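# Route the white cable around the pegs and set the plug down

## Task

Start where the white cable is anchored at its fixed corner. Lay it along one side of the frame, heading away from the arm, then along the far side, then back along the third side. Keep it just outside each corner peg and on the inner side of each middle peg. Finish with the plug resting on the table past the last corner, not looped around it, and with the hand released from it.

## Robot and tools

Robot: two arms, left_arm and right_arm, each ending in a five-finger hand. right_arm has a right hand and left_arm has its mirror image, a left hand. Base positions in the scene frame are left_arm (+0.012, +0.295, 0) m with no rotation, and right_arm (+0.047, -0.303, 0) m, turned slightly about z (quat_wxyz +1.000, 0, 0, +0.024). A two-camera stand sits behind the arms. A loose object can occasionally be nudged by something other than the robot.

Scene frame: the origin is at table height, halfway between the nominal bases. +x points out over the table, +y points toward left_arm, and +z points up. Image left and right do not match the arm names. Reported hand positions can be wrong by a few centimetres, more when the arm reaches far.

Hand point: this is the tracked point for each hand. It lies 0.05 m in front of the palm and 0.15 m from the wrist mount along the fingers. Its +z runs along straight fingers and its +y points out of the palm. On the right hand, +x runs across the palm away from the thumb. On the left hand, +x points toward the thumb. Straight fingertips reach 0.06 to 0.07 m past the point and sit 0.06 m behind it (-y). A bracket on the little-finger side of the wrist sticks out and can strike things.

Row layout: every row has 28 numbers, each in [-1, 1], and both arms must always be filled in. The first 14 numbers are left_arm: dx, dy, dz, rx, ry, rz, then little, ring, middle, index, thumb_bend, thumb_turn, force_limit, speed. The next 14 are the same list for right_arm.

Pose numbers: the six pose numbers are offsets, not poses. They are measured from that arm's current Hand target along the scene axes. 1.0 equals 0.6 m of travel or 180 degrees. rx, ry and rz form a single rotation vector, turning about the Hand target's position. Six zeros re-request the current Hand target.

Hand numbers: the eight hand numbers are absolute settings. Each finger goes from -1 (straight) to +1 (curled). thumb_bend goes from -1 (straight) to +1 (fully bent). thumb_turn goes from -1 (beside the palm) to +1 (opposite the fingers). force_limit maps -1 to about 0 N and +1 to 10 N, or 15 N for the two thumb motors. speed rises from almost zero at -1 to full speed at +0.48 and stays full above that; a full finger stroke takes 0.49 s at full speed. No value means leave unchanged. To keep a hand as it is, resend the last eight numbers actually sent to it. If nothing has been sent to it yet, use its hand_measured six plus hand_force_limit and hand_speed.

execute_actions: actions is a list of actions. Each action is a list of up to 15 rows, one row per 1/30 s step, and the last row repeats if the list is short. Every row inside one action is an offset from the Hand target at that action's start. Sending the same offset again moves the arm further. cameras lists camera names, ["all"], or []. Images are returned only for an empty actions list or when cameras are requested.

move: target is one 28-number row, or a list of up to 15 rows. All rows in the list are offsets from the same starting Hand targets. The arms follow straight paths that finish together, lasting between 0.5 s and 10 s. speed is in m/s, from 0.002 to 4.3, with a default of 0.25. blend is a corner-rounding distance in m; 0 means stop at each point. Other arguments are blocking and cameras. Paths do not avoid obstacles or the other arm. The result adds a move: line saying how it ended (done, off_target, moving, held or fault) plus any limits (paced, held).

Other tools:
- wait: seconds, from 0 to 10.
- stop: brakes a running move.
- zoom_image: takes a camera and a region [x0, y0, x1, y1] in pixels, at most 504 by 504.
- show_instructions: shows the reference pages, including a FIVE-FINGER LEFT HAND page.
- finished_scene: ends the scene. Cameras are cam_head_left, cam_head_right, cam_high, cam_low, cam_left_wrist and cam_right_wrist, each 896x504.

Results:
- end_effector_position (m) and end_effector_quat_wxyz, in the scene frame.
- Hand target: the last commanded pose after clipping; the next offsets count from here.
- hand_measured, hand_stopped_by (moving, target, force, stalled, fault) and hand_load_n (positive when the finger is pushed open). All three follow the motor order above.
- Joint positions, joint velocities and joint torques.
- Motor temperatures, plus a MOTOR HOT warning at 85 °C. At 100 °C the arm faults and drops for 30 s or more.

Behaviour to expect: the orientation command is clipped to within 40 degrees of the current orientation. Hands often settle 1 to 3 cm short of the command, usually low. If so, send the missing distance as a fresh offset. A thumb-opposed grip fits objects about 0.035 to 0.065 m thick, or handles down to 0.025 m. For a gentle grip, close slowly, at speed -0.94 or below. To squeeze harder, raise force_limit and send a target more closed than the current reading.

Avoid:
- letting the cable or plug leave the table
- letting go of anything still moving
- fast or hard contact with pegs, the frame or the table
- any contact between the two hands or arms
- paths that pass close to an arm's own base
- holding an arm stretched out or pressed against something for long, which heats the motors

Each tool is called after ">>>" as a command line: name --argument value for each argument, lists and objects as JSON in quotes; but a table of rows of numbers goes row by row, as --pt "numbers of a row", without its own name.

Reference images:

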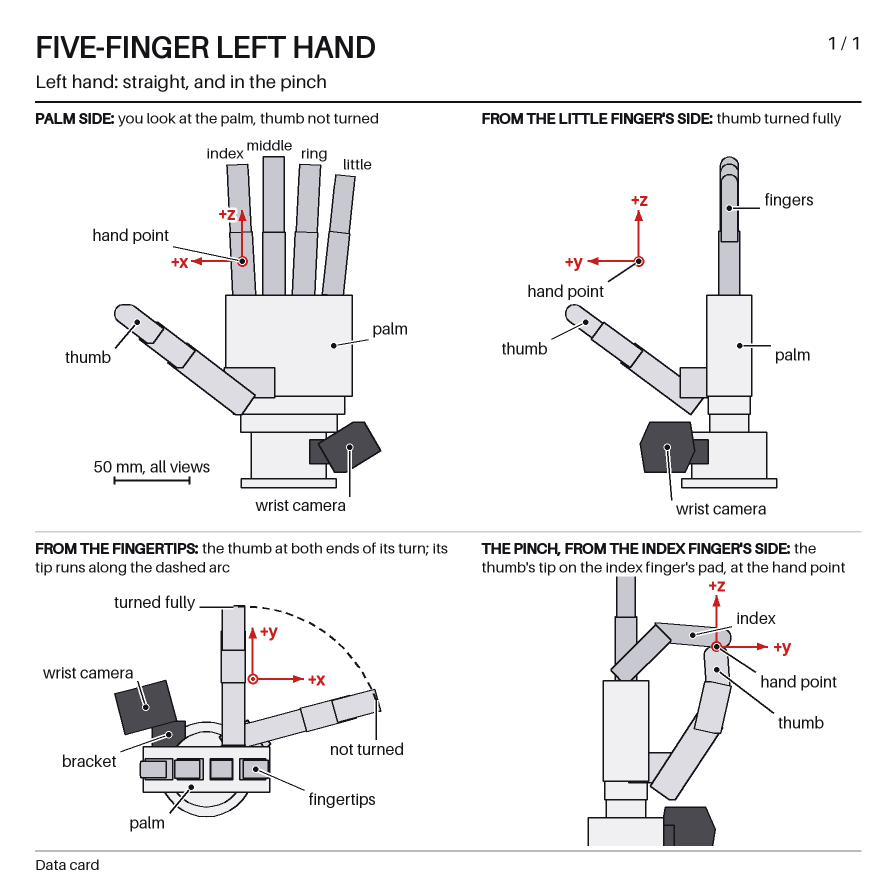

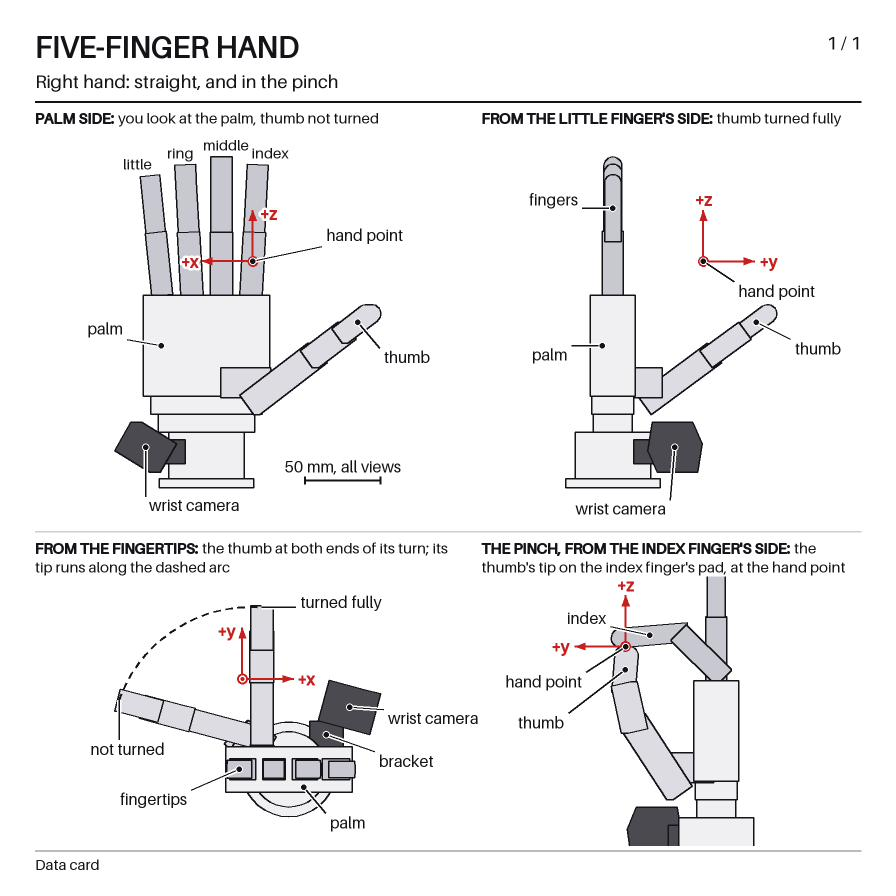

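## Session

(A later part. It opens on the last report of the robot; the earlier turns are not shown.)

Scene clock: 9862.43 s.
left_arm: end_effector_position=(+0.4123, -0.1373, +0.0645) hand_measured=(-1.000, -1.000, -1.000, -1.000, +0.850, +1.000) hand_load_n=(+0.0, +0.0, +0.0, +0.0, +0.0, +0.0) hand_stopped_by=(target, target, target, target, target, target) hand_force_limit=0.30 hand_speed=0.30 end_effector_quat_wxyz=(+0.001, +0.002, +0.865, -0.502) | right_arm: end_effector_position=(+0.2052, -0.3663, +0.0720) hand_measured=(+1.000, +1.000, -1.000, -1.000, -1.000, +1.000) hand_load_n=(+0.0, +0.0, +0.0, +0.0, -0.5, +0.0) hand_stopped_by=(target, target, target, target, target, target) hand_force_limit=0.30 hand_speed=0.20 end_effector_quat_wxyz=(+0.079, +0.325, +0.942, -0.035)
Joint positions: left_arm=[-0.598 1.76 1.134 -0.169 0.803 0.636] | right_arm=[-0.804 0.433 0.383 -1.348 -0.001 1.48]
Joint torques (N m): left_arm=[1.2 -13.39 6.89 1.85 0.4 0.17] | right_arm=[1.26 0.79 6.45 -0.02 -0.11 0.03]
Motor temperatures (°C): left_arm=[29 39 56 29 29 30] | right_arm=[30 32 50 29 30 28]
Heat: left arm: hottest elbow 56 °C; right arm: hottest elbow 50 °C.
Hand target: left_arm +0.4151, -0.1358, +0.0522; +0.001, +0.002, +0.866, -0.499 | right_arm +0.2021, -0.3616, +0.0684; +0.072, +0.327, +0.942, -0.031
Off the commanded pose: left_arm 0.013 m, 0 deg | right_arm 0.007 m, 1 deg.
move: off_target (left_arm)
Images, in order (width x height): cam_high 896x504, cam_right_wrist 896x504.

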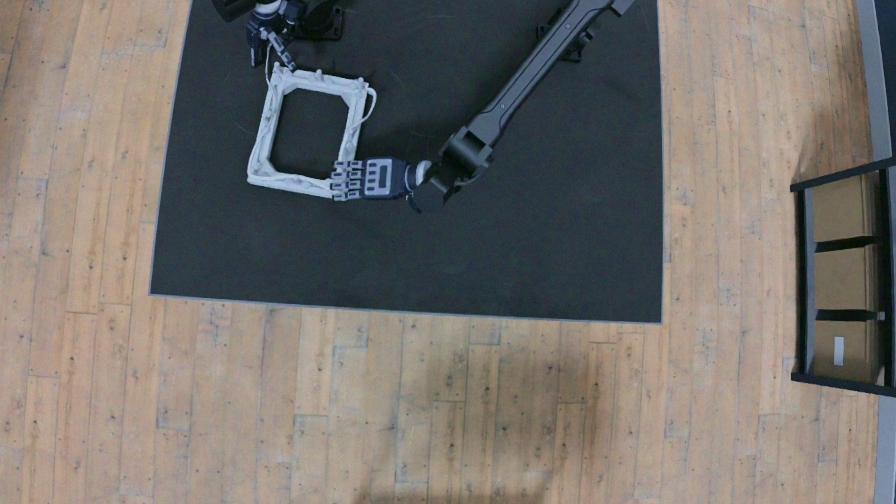

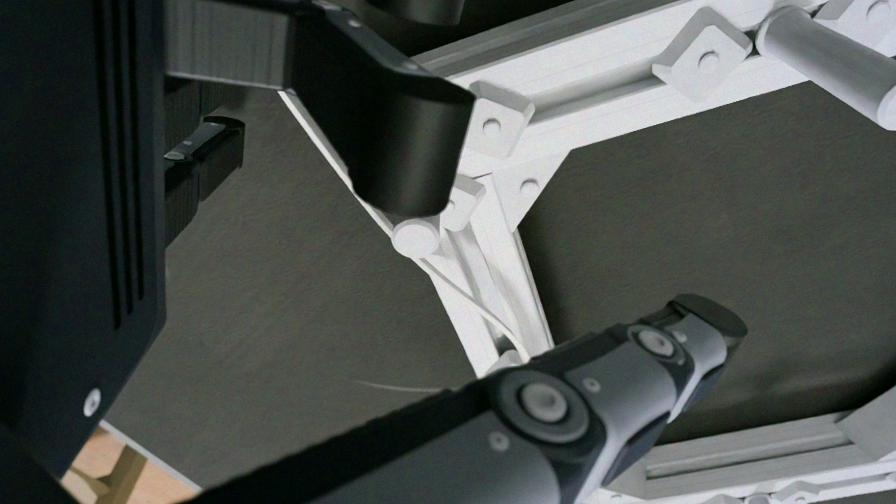

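>>> move --pt "0 0 0 0 0 0 -1 -1 -1 -1 0.85 1 0.3 0.3 0 -0.04 0.0 0 0 0 1 1 -1 -1 -1 1 0.3 0.2" --pt "0 0 0 0 0 0 -1 -1 -1 -1 0.85 1 0.3 0.3 0 -0.09 0.03 0 0 0 1 1 -1 -1 -1 1 0.3 0.2" --pt "0 0 0 0 0 0 -1 -1 -1 -1 0.85 1 0.3 0.3 0.03 -0.17 0.17 0 0 0 1 1 -1 -1 -1 1 0.3 0.2" --speed 0.1 --cameras '["cam_high","cam_right_wrist"]'

>>> zoom_image --camera "cam_high" --region '[225, 20, 285, 80]'

>>> zoom_image --camera "cam_high" --region '[240, 20, 390, 200]'

Scene clock: 9875.90 s.
left_arm: end_effector_position=(+0.4123, -0.1373, +0.0645) hand_measured=(-1.000, -1.000, -1.000, -1.000, +0.850, +1.000) hand_load_n=(+0.0, +0.0, +0.0, +0.0, +0.0, +0.0) hand_stopped_by=(target, target, target, target, target, target) hand_force_limit=0.30 hand_speed=0.30 end_effector_quat_wxyz=(+0.001, +0.002, +0.865, -0.502) | right_arm: end_effector_position=(+0.2172, -0.4549, +0.1548) hand_measured=(+1.000, +1.000, -1.000, -1.000, -1.000, +1.000) hand_load_n=(+0.0, +0.0, +0.0, +0.0, +0.0, +0.0) hand_stopped_by=(target, target, target, target, target, target) hand_force_limit=0.30 hand_speed=0.20 end_effector_quat_wxyz=(+0.063, +0.329, +0.942, -0.024)
Joint positions: left_arm=[-0.598 1.76 1.134 -0.169 0.803 0.636] | right_arm=[-1.118 0.765 0.699 -1.379 -0.049 1.176]
Joint torques (N m): left_arm=[1.2 -13.39 6.89 1.84 0.4 0.17] | right_arm=[-0.38 -1.38 9.94 -0.05 -0.21 -0.23]
Motor temperatures (°C): left_arm=[29 39 56 29 29 30] | right_arm=[30 32 49 29 30 28]
Heat: left arm: hottest elbow 56 °C; right arm: hottest elbow 49 °C.
Hand target: left_arm +0.4151, -0.1358, +0.0522; +0.001, +0.002, +0.866, -0.499 | right_arm +0.2201, -0.4637, +0.1705; +0.072, +0.326, +0.942, -0.031
Off the commanded pose: left_arm 0.013 m, 0 deg | right_arm 0.018 m, 1 deg.
move: off_target (left_arm, right_arm)
Images, in order (width x height): cam_high 896x504, cam_right_wrist 896x504.

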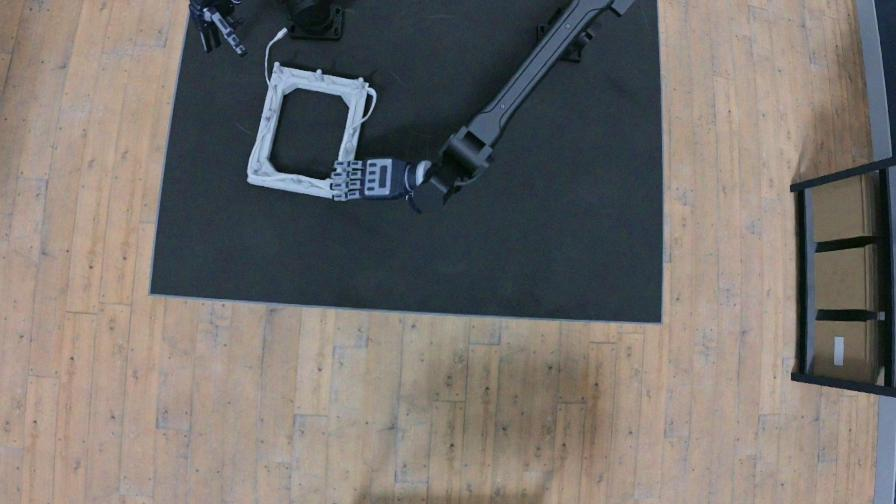

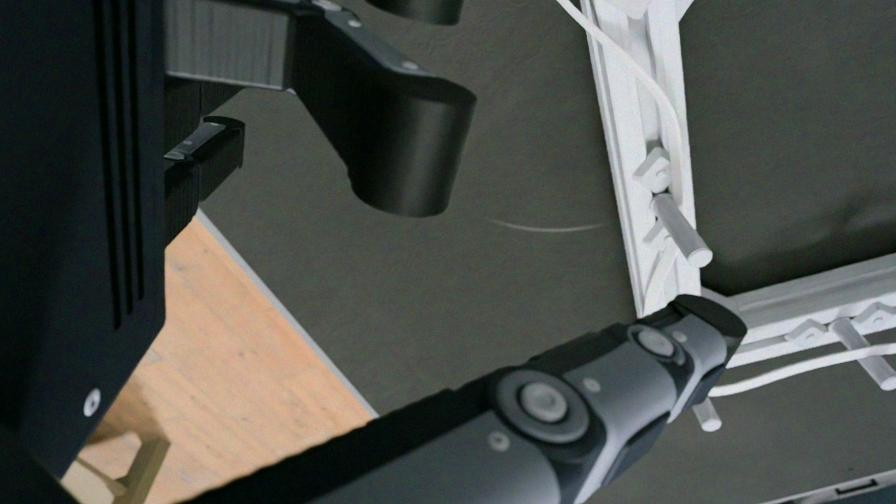

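Scaled by 8.400 from the camera's 896x504 image, which has a finer 1280x720 frame.

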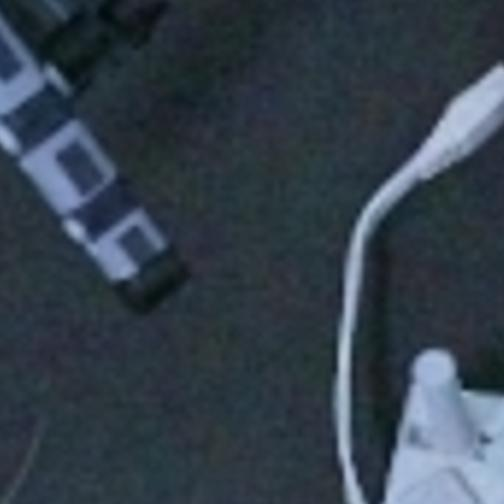

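Scaled by 2.800 from the camera's 896x504 image, which has a finer 1280x720 frame.

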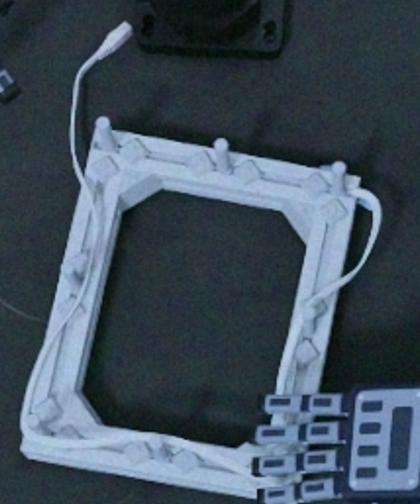

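>>> move --target '[0,0,0.1,0,0,0,-1,-1,-1,-1,0.85,1,0.3,0.3,0.03,-0.1,0.1,0,0,0,1,1,-1,-1,-1,1,0.3,0.2]' --speed 0.06 --cameras '["cam_high","cam_left_wrist"]'

>>> zoom_image --camera "cam_high" --region '[300, 70, 390, 220]'

Scene clock: 9894.37 s.
left_arm: end_effector_position=(+0.4023, -0.1303, +0.0967) hand_measured=(-1.000, -1.000, -1.000, -1.000, +0.850, +1.000) hand_load_n=(+0.0, +0.0, +0.0, +0.0, +0.0, +0.0) hand_stopped_by=(target, target, target, target, target, target) hand_force_limit=0.30 hand_speed=0.30 end_effector_quat_wxyz=(-0.011, -0.005, +0.870, -0.494) | right_arm: end_effector_position=(+0.2360, -0.5144, +0.2154) hand_measured=(+1.000, +1.000, -1.000, -1.000, -1.000, +1.000) hand_load_n=(+0.0, +0.0, +0.0, +0.0, +0.0, +0.0) hand_stopped_by=(target, target, target, target, target, target) hand_force_limit=0.30 hand_speed=0.20 end_effector_quat_wxyz=(+0.064, +0.329, +0.942, -0.024)
Joint positions: left_arm=[-0.598 1.695 1.156 -0.29 0.802 0.636] | right_arm=[-1.168 0.949 0.947 -1.445 -0.057 1.126]
Joint torques (N m): left_arm=[1.26 -14.86 10.19 0.7 0.44 0.17] | right_arm=[-1.26 -3.49 10.09 0.23 -0.17 -0.18]
Motor temperatures (°C): left_arm=[29 39 56 29 29 30] | right_arm=[30 32 52 28 30 28]
Heat: left arm: hottest elbow 56 °C; right arm: hottest elbow 52 °C.
Hand target: left_arm +0.4152, -0.1358, +0.1121; +0.001, +0.002, +0.866, -0.499 | right_arm +0.2381, -0.5236, +0.2304; +0.072, +0.326, +0.942, -0.031
Off the commanded pose: left_arm 0.021 m, 2 deg | right_arm 0.018 m, 1 deg.
move: off_target (left_arm, right_arm)
Images, in order (width x height): cam_high 896x504, cam_left_wrist 896x504.

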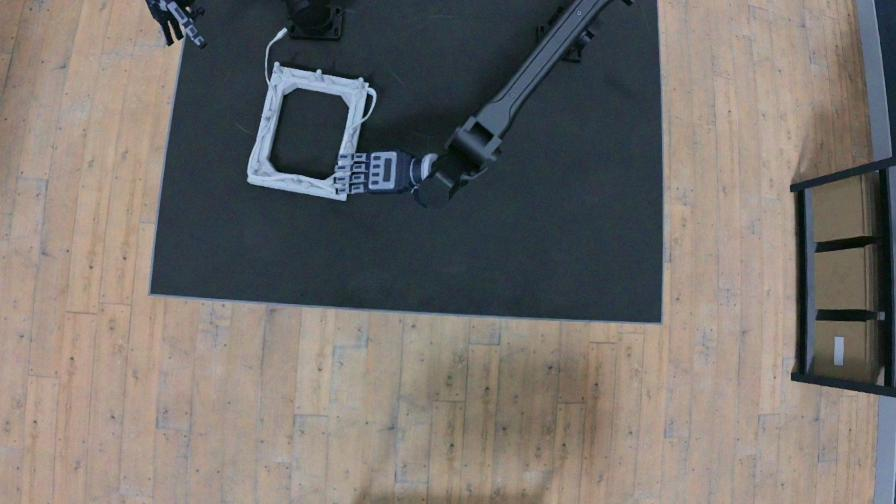

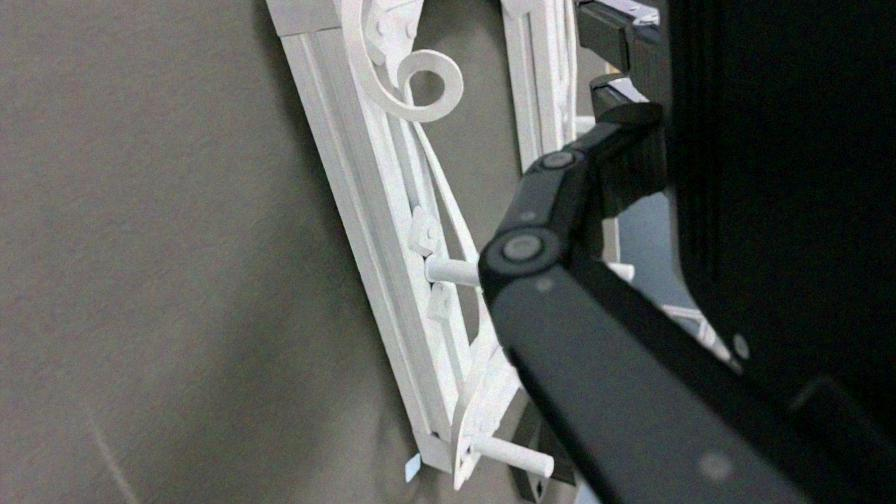

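Scaled by 3.360 from the camera's 896x504 image, which has a finer 1280x720 frame.

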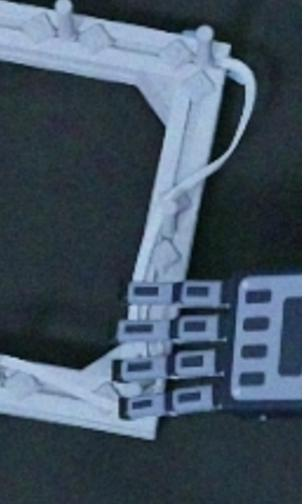

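>>> move --target '[0,0.02,0.1,0,0,0,-1,-1,-1,-1,0.85,1,0.3,0.3,0,0,0,0,0,0,1,1,-1,-1,-1,1,0.3,0.2]' --speed 0.08 --cameras '["cam_high","cam_left_wrist"]'

>>> zoom_image --camera "cam_high" --region '[300, 70, 390, 220]'

Scene clock: 9902.50 s.
left_arm: end_effector_position=(+0.4012, -0.1211, +0.1550) hand_measured=(-1.000, -1.000, -1.000, -1.000, +0.850, +1.000) hand_load_n=(+0.0, +0.0, +0.0, +0.0, +0.0, +0.0) hand_stopped_by=(target, target, target, target, target, target) hand_force_limit=0.30 hand_speed=0.30 end_effector_quat_wxyz=(-0.013, -0.006, +0.870, -0.492) | right_arm: end_effector_position=(+0.2360, -0.5144, +0.2154) hand_measured=(+1.000, +1.000, -1.000, -1.000, -1.000, +1.000) hand_load_n=(+0.0, +0.0, +0.0, +0.0, +0.0, +0.0) hand_stopped_by=(target, target, target, target, target, target) hand_force_limit=0.30 hand_speed=0.20 end_effector_quat_wxyz=(+0.064, +0.328, +0.942, -0.024)
Joint positions: left_arm=[-0.584 1.615 1.226 -0.456 0.811 0.651] | right_arm=[-1.168 0.949 0.947 -1.445 -0.057 1.126]
Joint torques (N m): left_arm=[1.61 -14.21 10.86 0.76 0.64 0.24] | right_arm=[-0.91 -3.6 9.95 0.24 -0.2 -0.19]
Motor temperatures (°C): left_arm=[29 39 58 29 29 30] | right_arm=[30 32 53 28 30 28]
Heat: left arm: hottest elbow 58 °C; right arm: hottest elbow 53 °C.
Hand target: left_arm +0.4152, -0.1239, +0.1722; +0.001, +0.002, +0.866, -0.499 | right_arm +0.2382, -0.5236, +0.2304; +0.072, +0.326, +0.942, -0.031
Off the commanded pose: left_arm 0.022 m, 2 deg | right_arm 0.018 m, 1 deg.
move: off_target (left_arm, right_arm)
Images, in order (width x height): cam_high 896x504, cam_left_wrist 896x504.

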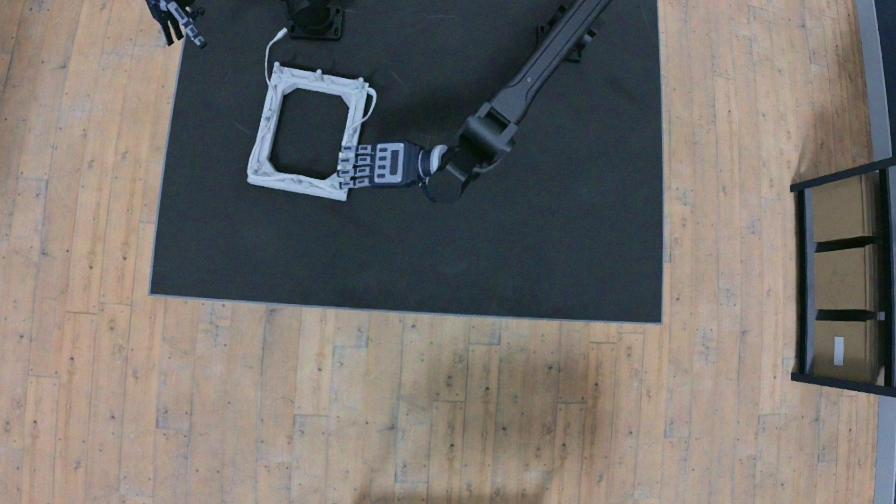

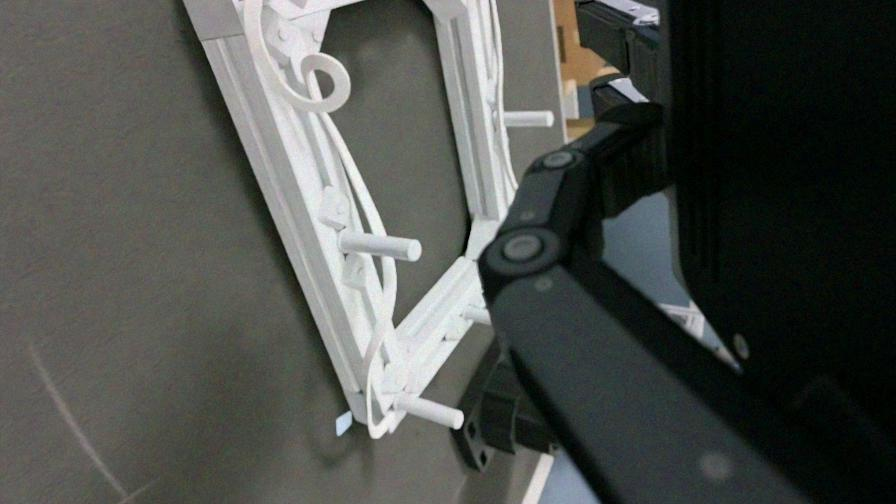

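Scaled by 3.360 from the camera's 896x504 image, which has a finer 1280x720 frame.

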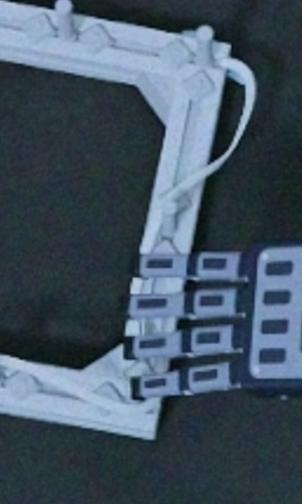

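>>> move --pt "0 0.1 0.05 0 0 0 -1 -1 -1 -1 0.85 1 0.3 0.3 0 0 0 0 0 0 1 1 -1 -1 -1 1 0.3 0.2" --pt "-0.02 0.5 0.12 0 0 0 -1 -1 -1 -1 0.85 1 0.3 0.3 0.0 0 0 0 0 0 1 1 -1 -1 -1 1 0.3 0.2" --speed 0.15 --blend '[0.03, 0]' --cameras '["all"]'

>>> zoom_image --camera "cam_high" --region '[320, 70, 385, 135]'

>>> zoom_image --camera "cam_high" --region '[310, 130, 380, 200]'

>>> zoom_image --camera "cam_high" --region '[240, 130, 320, 210]'

>>> zoom_image --camera "cam_high" --region '[240, 20, 320, 100]'

>>> zoom_image --camera "cam_low" --region '[370, 245, 490, 315]'

>>> zoom_image --camera "cam_head_left" --region '[500, 205, 640, 345]'

Scene clock: 9915.33 s.
left_arm: end_effector_position=(+0.3915, +0.1736, +0.2361) hand_measured=(-1.000, -1.000, -1.000, -1.000, +0.850, +1.000) hand_load_n=(+0.0, +0.0, +0.0, +0.0, +0.0, +0.0) hand_stopped_by=(target, target, target, target, target, target) hand_force_limit=0.30 hand_speed=0.30 end_effector_quat_wxyz=(-0.009, -0.005, +0.867, -0.499) | right_arm: end_effector_position=(+0.2360, -0.5144, +0.2154) hand_measured=(+1.000, +1.000, -1.000, -1.000, -1.000, +1.000) hand_load_n=(+0.0, +0.0, +0.0, +0.0, +0.0, +0.0) hand_stopped_by=(target, target, target, target, target, target) hand_force_limit=0.30 hand_speed=0.20 end_effector_quat_wxyz=(+0.064, +0.328, +0.942, -0.024)
Joint positions: left_arm=[0.04 1.446 1.299 -1.514 1.042 1.653] | right_arm=[-1.168 0.949 0.947 -1.445 -0.057 1.126]
Joint torques (N m): left_arm=[1.38 -9.52 10.28 -0.39 0.94 0.23] | right_arm=[-0.67 -3.02 9.92 0.25 -0.19 -0.2]
Motor temperatures (°C): left_arm=[29 39 58 29 29 30] | right_arm=[30 32 54 28 30 28]
Heat: left arm: hottest elbow 58 °C; right arm: hottest elbow 54 °C.
Hand target: left_arm +0.4031, +0.1761, +0.2441; +0.001, +0.002, +0.866, -0.499 | right_arm +0.2382, -0.5236, +0.2304; +0.072, +0.326, +0.942, -0.031
Off the commanded pose: left_arm 0.014 m, 1 deg | right_arm 0.018 m, 1 deg.
move: off_target (left_arm, right_arm)

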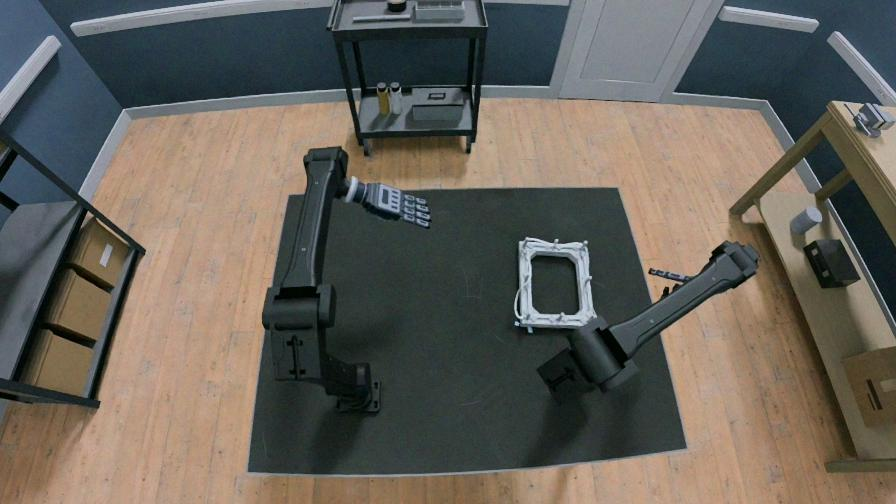

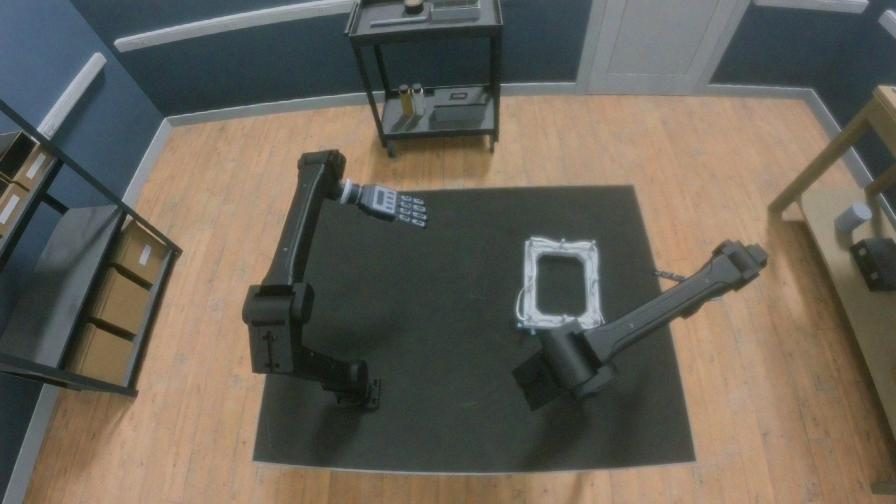

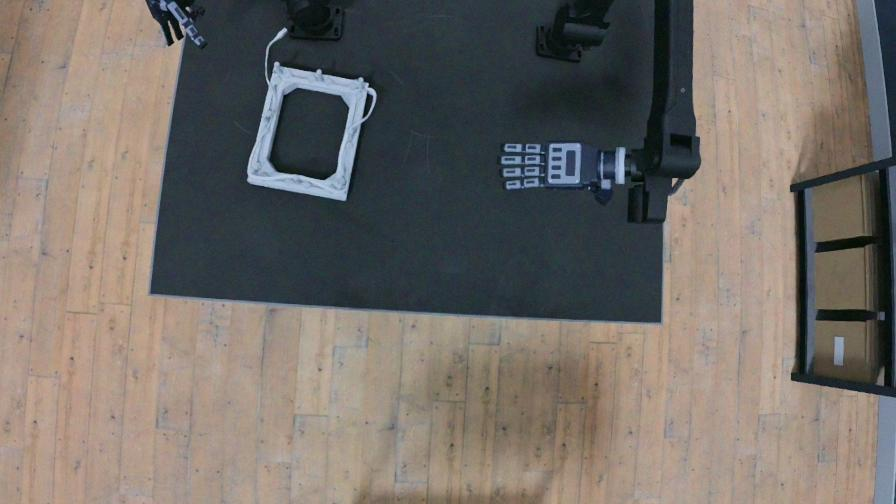

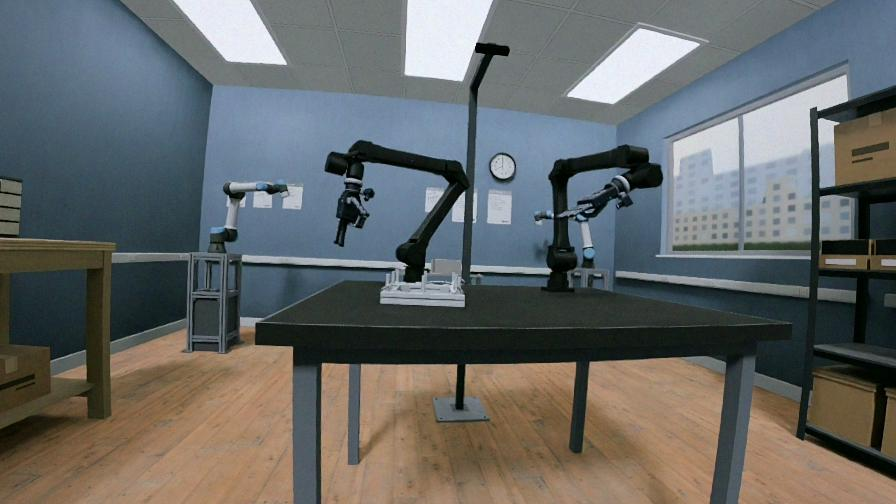

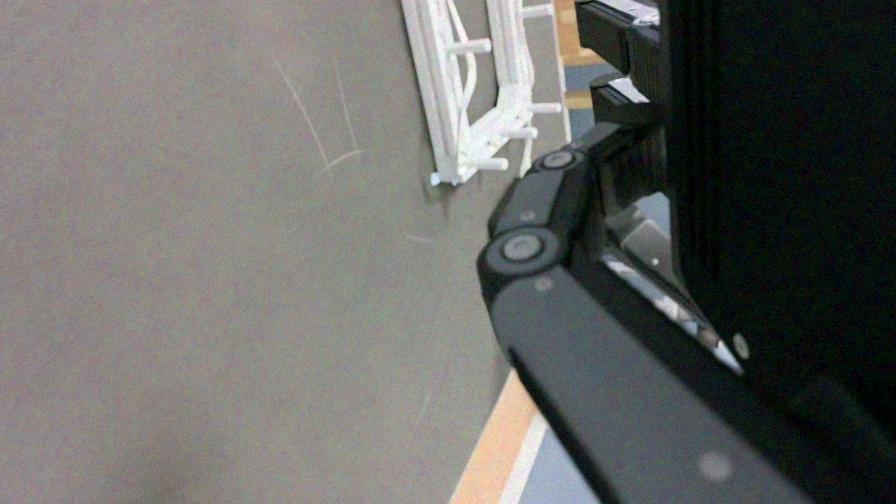

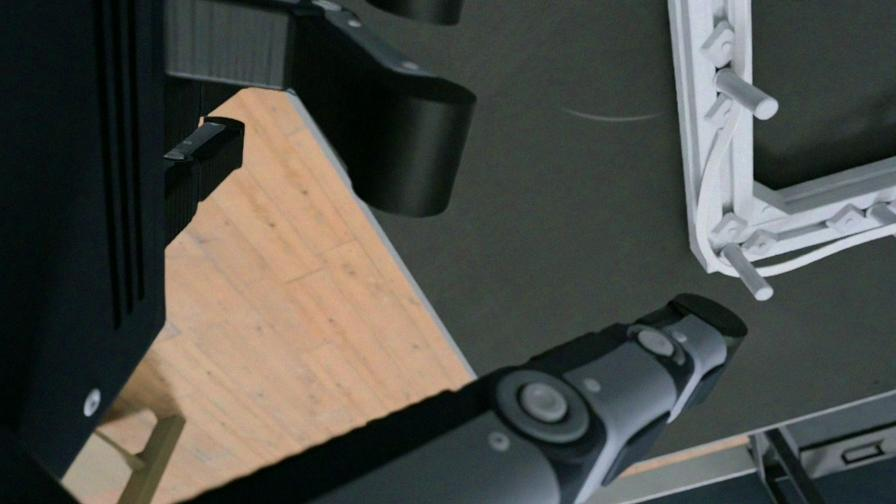

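Scaled by 7.754 from the camera's 896x504 image, which has a finer 1280x720 frame.

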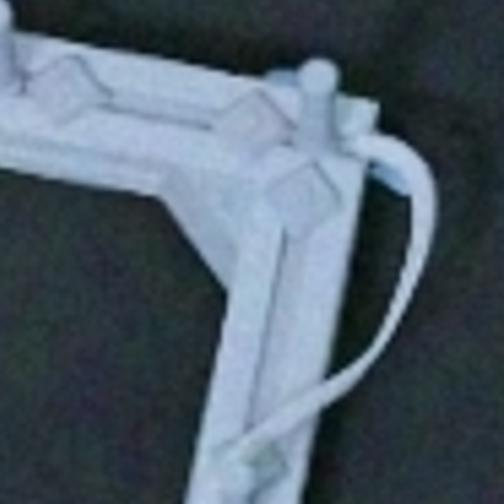

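Scaled by 7.200 from the camera's 896x504 image, which has a finer 1280x720 frame.

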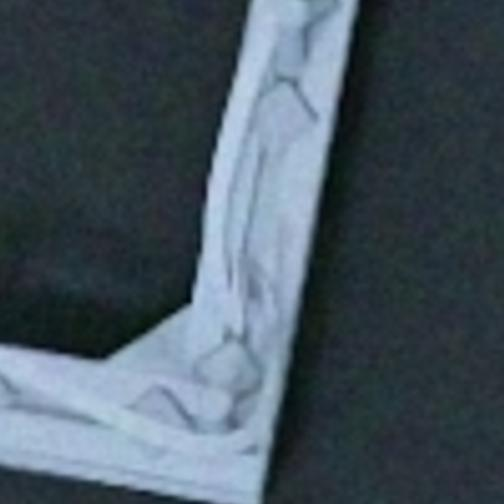

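Scaled by 6.300 from the camera's 896x504 image, which has a finer 1280x720 frame.

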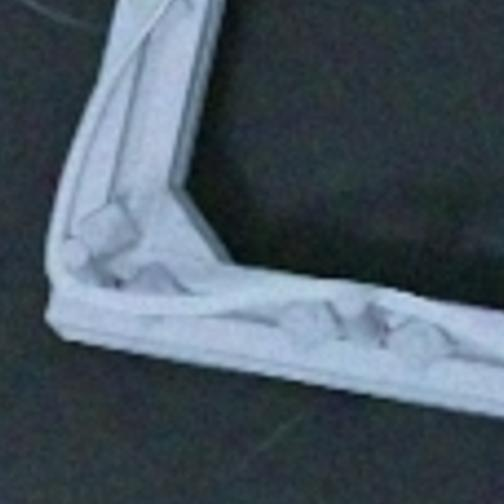

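Scaled by 6.300 from the camera's 896x504 image, which has a finer 1280x720 frame.

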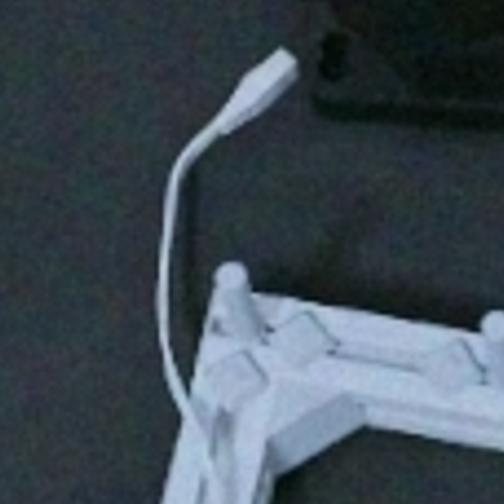

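Scaled by 4.200 from the camera's 896x504 image, which has a finer 1280x720 frame.

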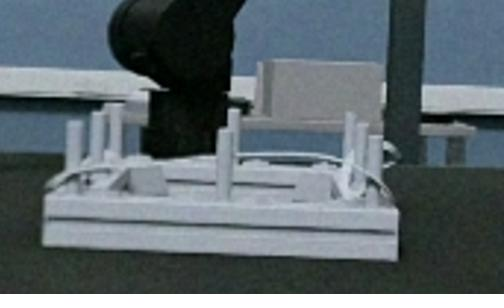

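Scaled by 3.600 from the camera's 896x504 image, which has a finer 1280x720 frame.

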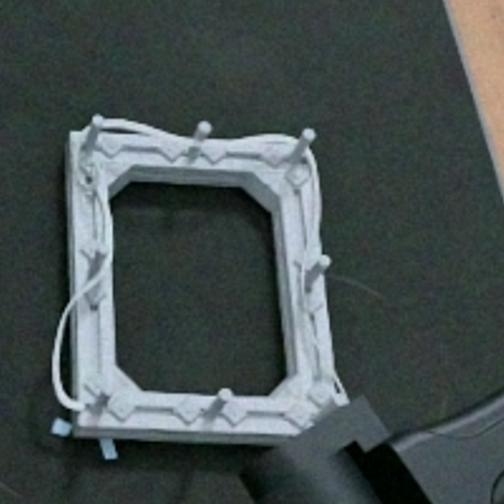

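>>> zoom_image --camera "cam_high" --region '[325, 160, 360, 195]'

>>> zoom_image --camera "cam_low" --region '[440, 265, 480, 305]'

>>> zoom_image --camera "cam_head_left" --region '[512, 230, 552, 270]'

>>> zoom_image --camera "cam_head_right" --region '[510, 225, 560, 275]'

>>> zoom_image --camera "cam_head_right" --region '[500, 225, 620, 345]'

Scaled by 14.400 from the camera's 896x504 image, which has a finer 1280x720 frame.

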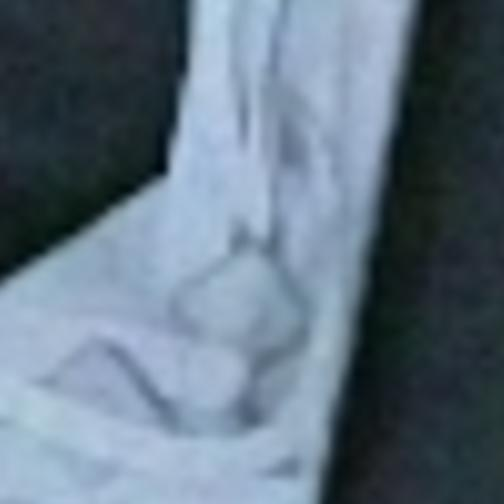

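Scaled by 12.600 from the camera's 896x504 image, which has a finer 1280x720 frame.

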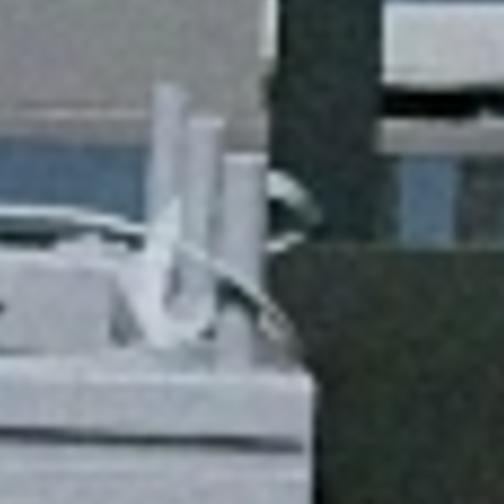

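Scaled by 12.600 from the camera's 896x504 image, which has a finer 1280x720 frame.

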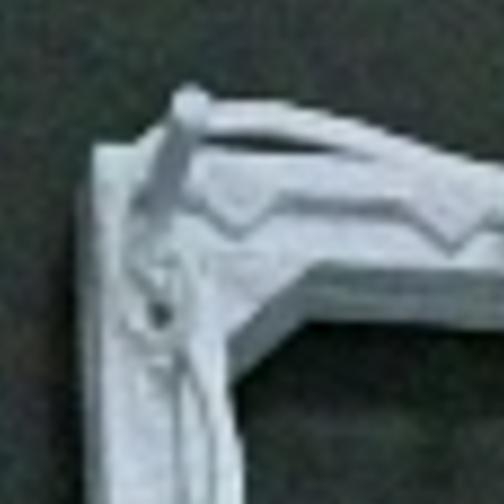

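Scaled by 10.080 from the camera's 896x504 image, which has a finer 1280x720 frame.

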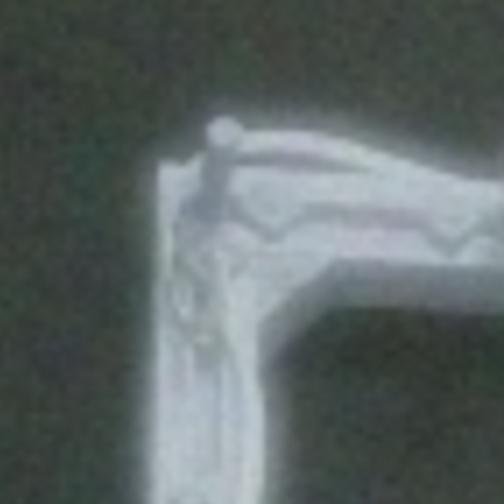

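Scaled by 4.200 from the camera's 896x504 image, which has a finer 1280x720 frame.

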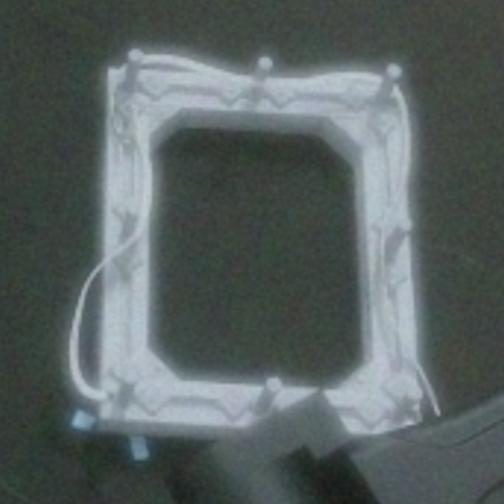

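>>> finished_scene

The scene is finished: the task was done.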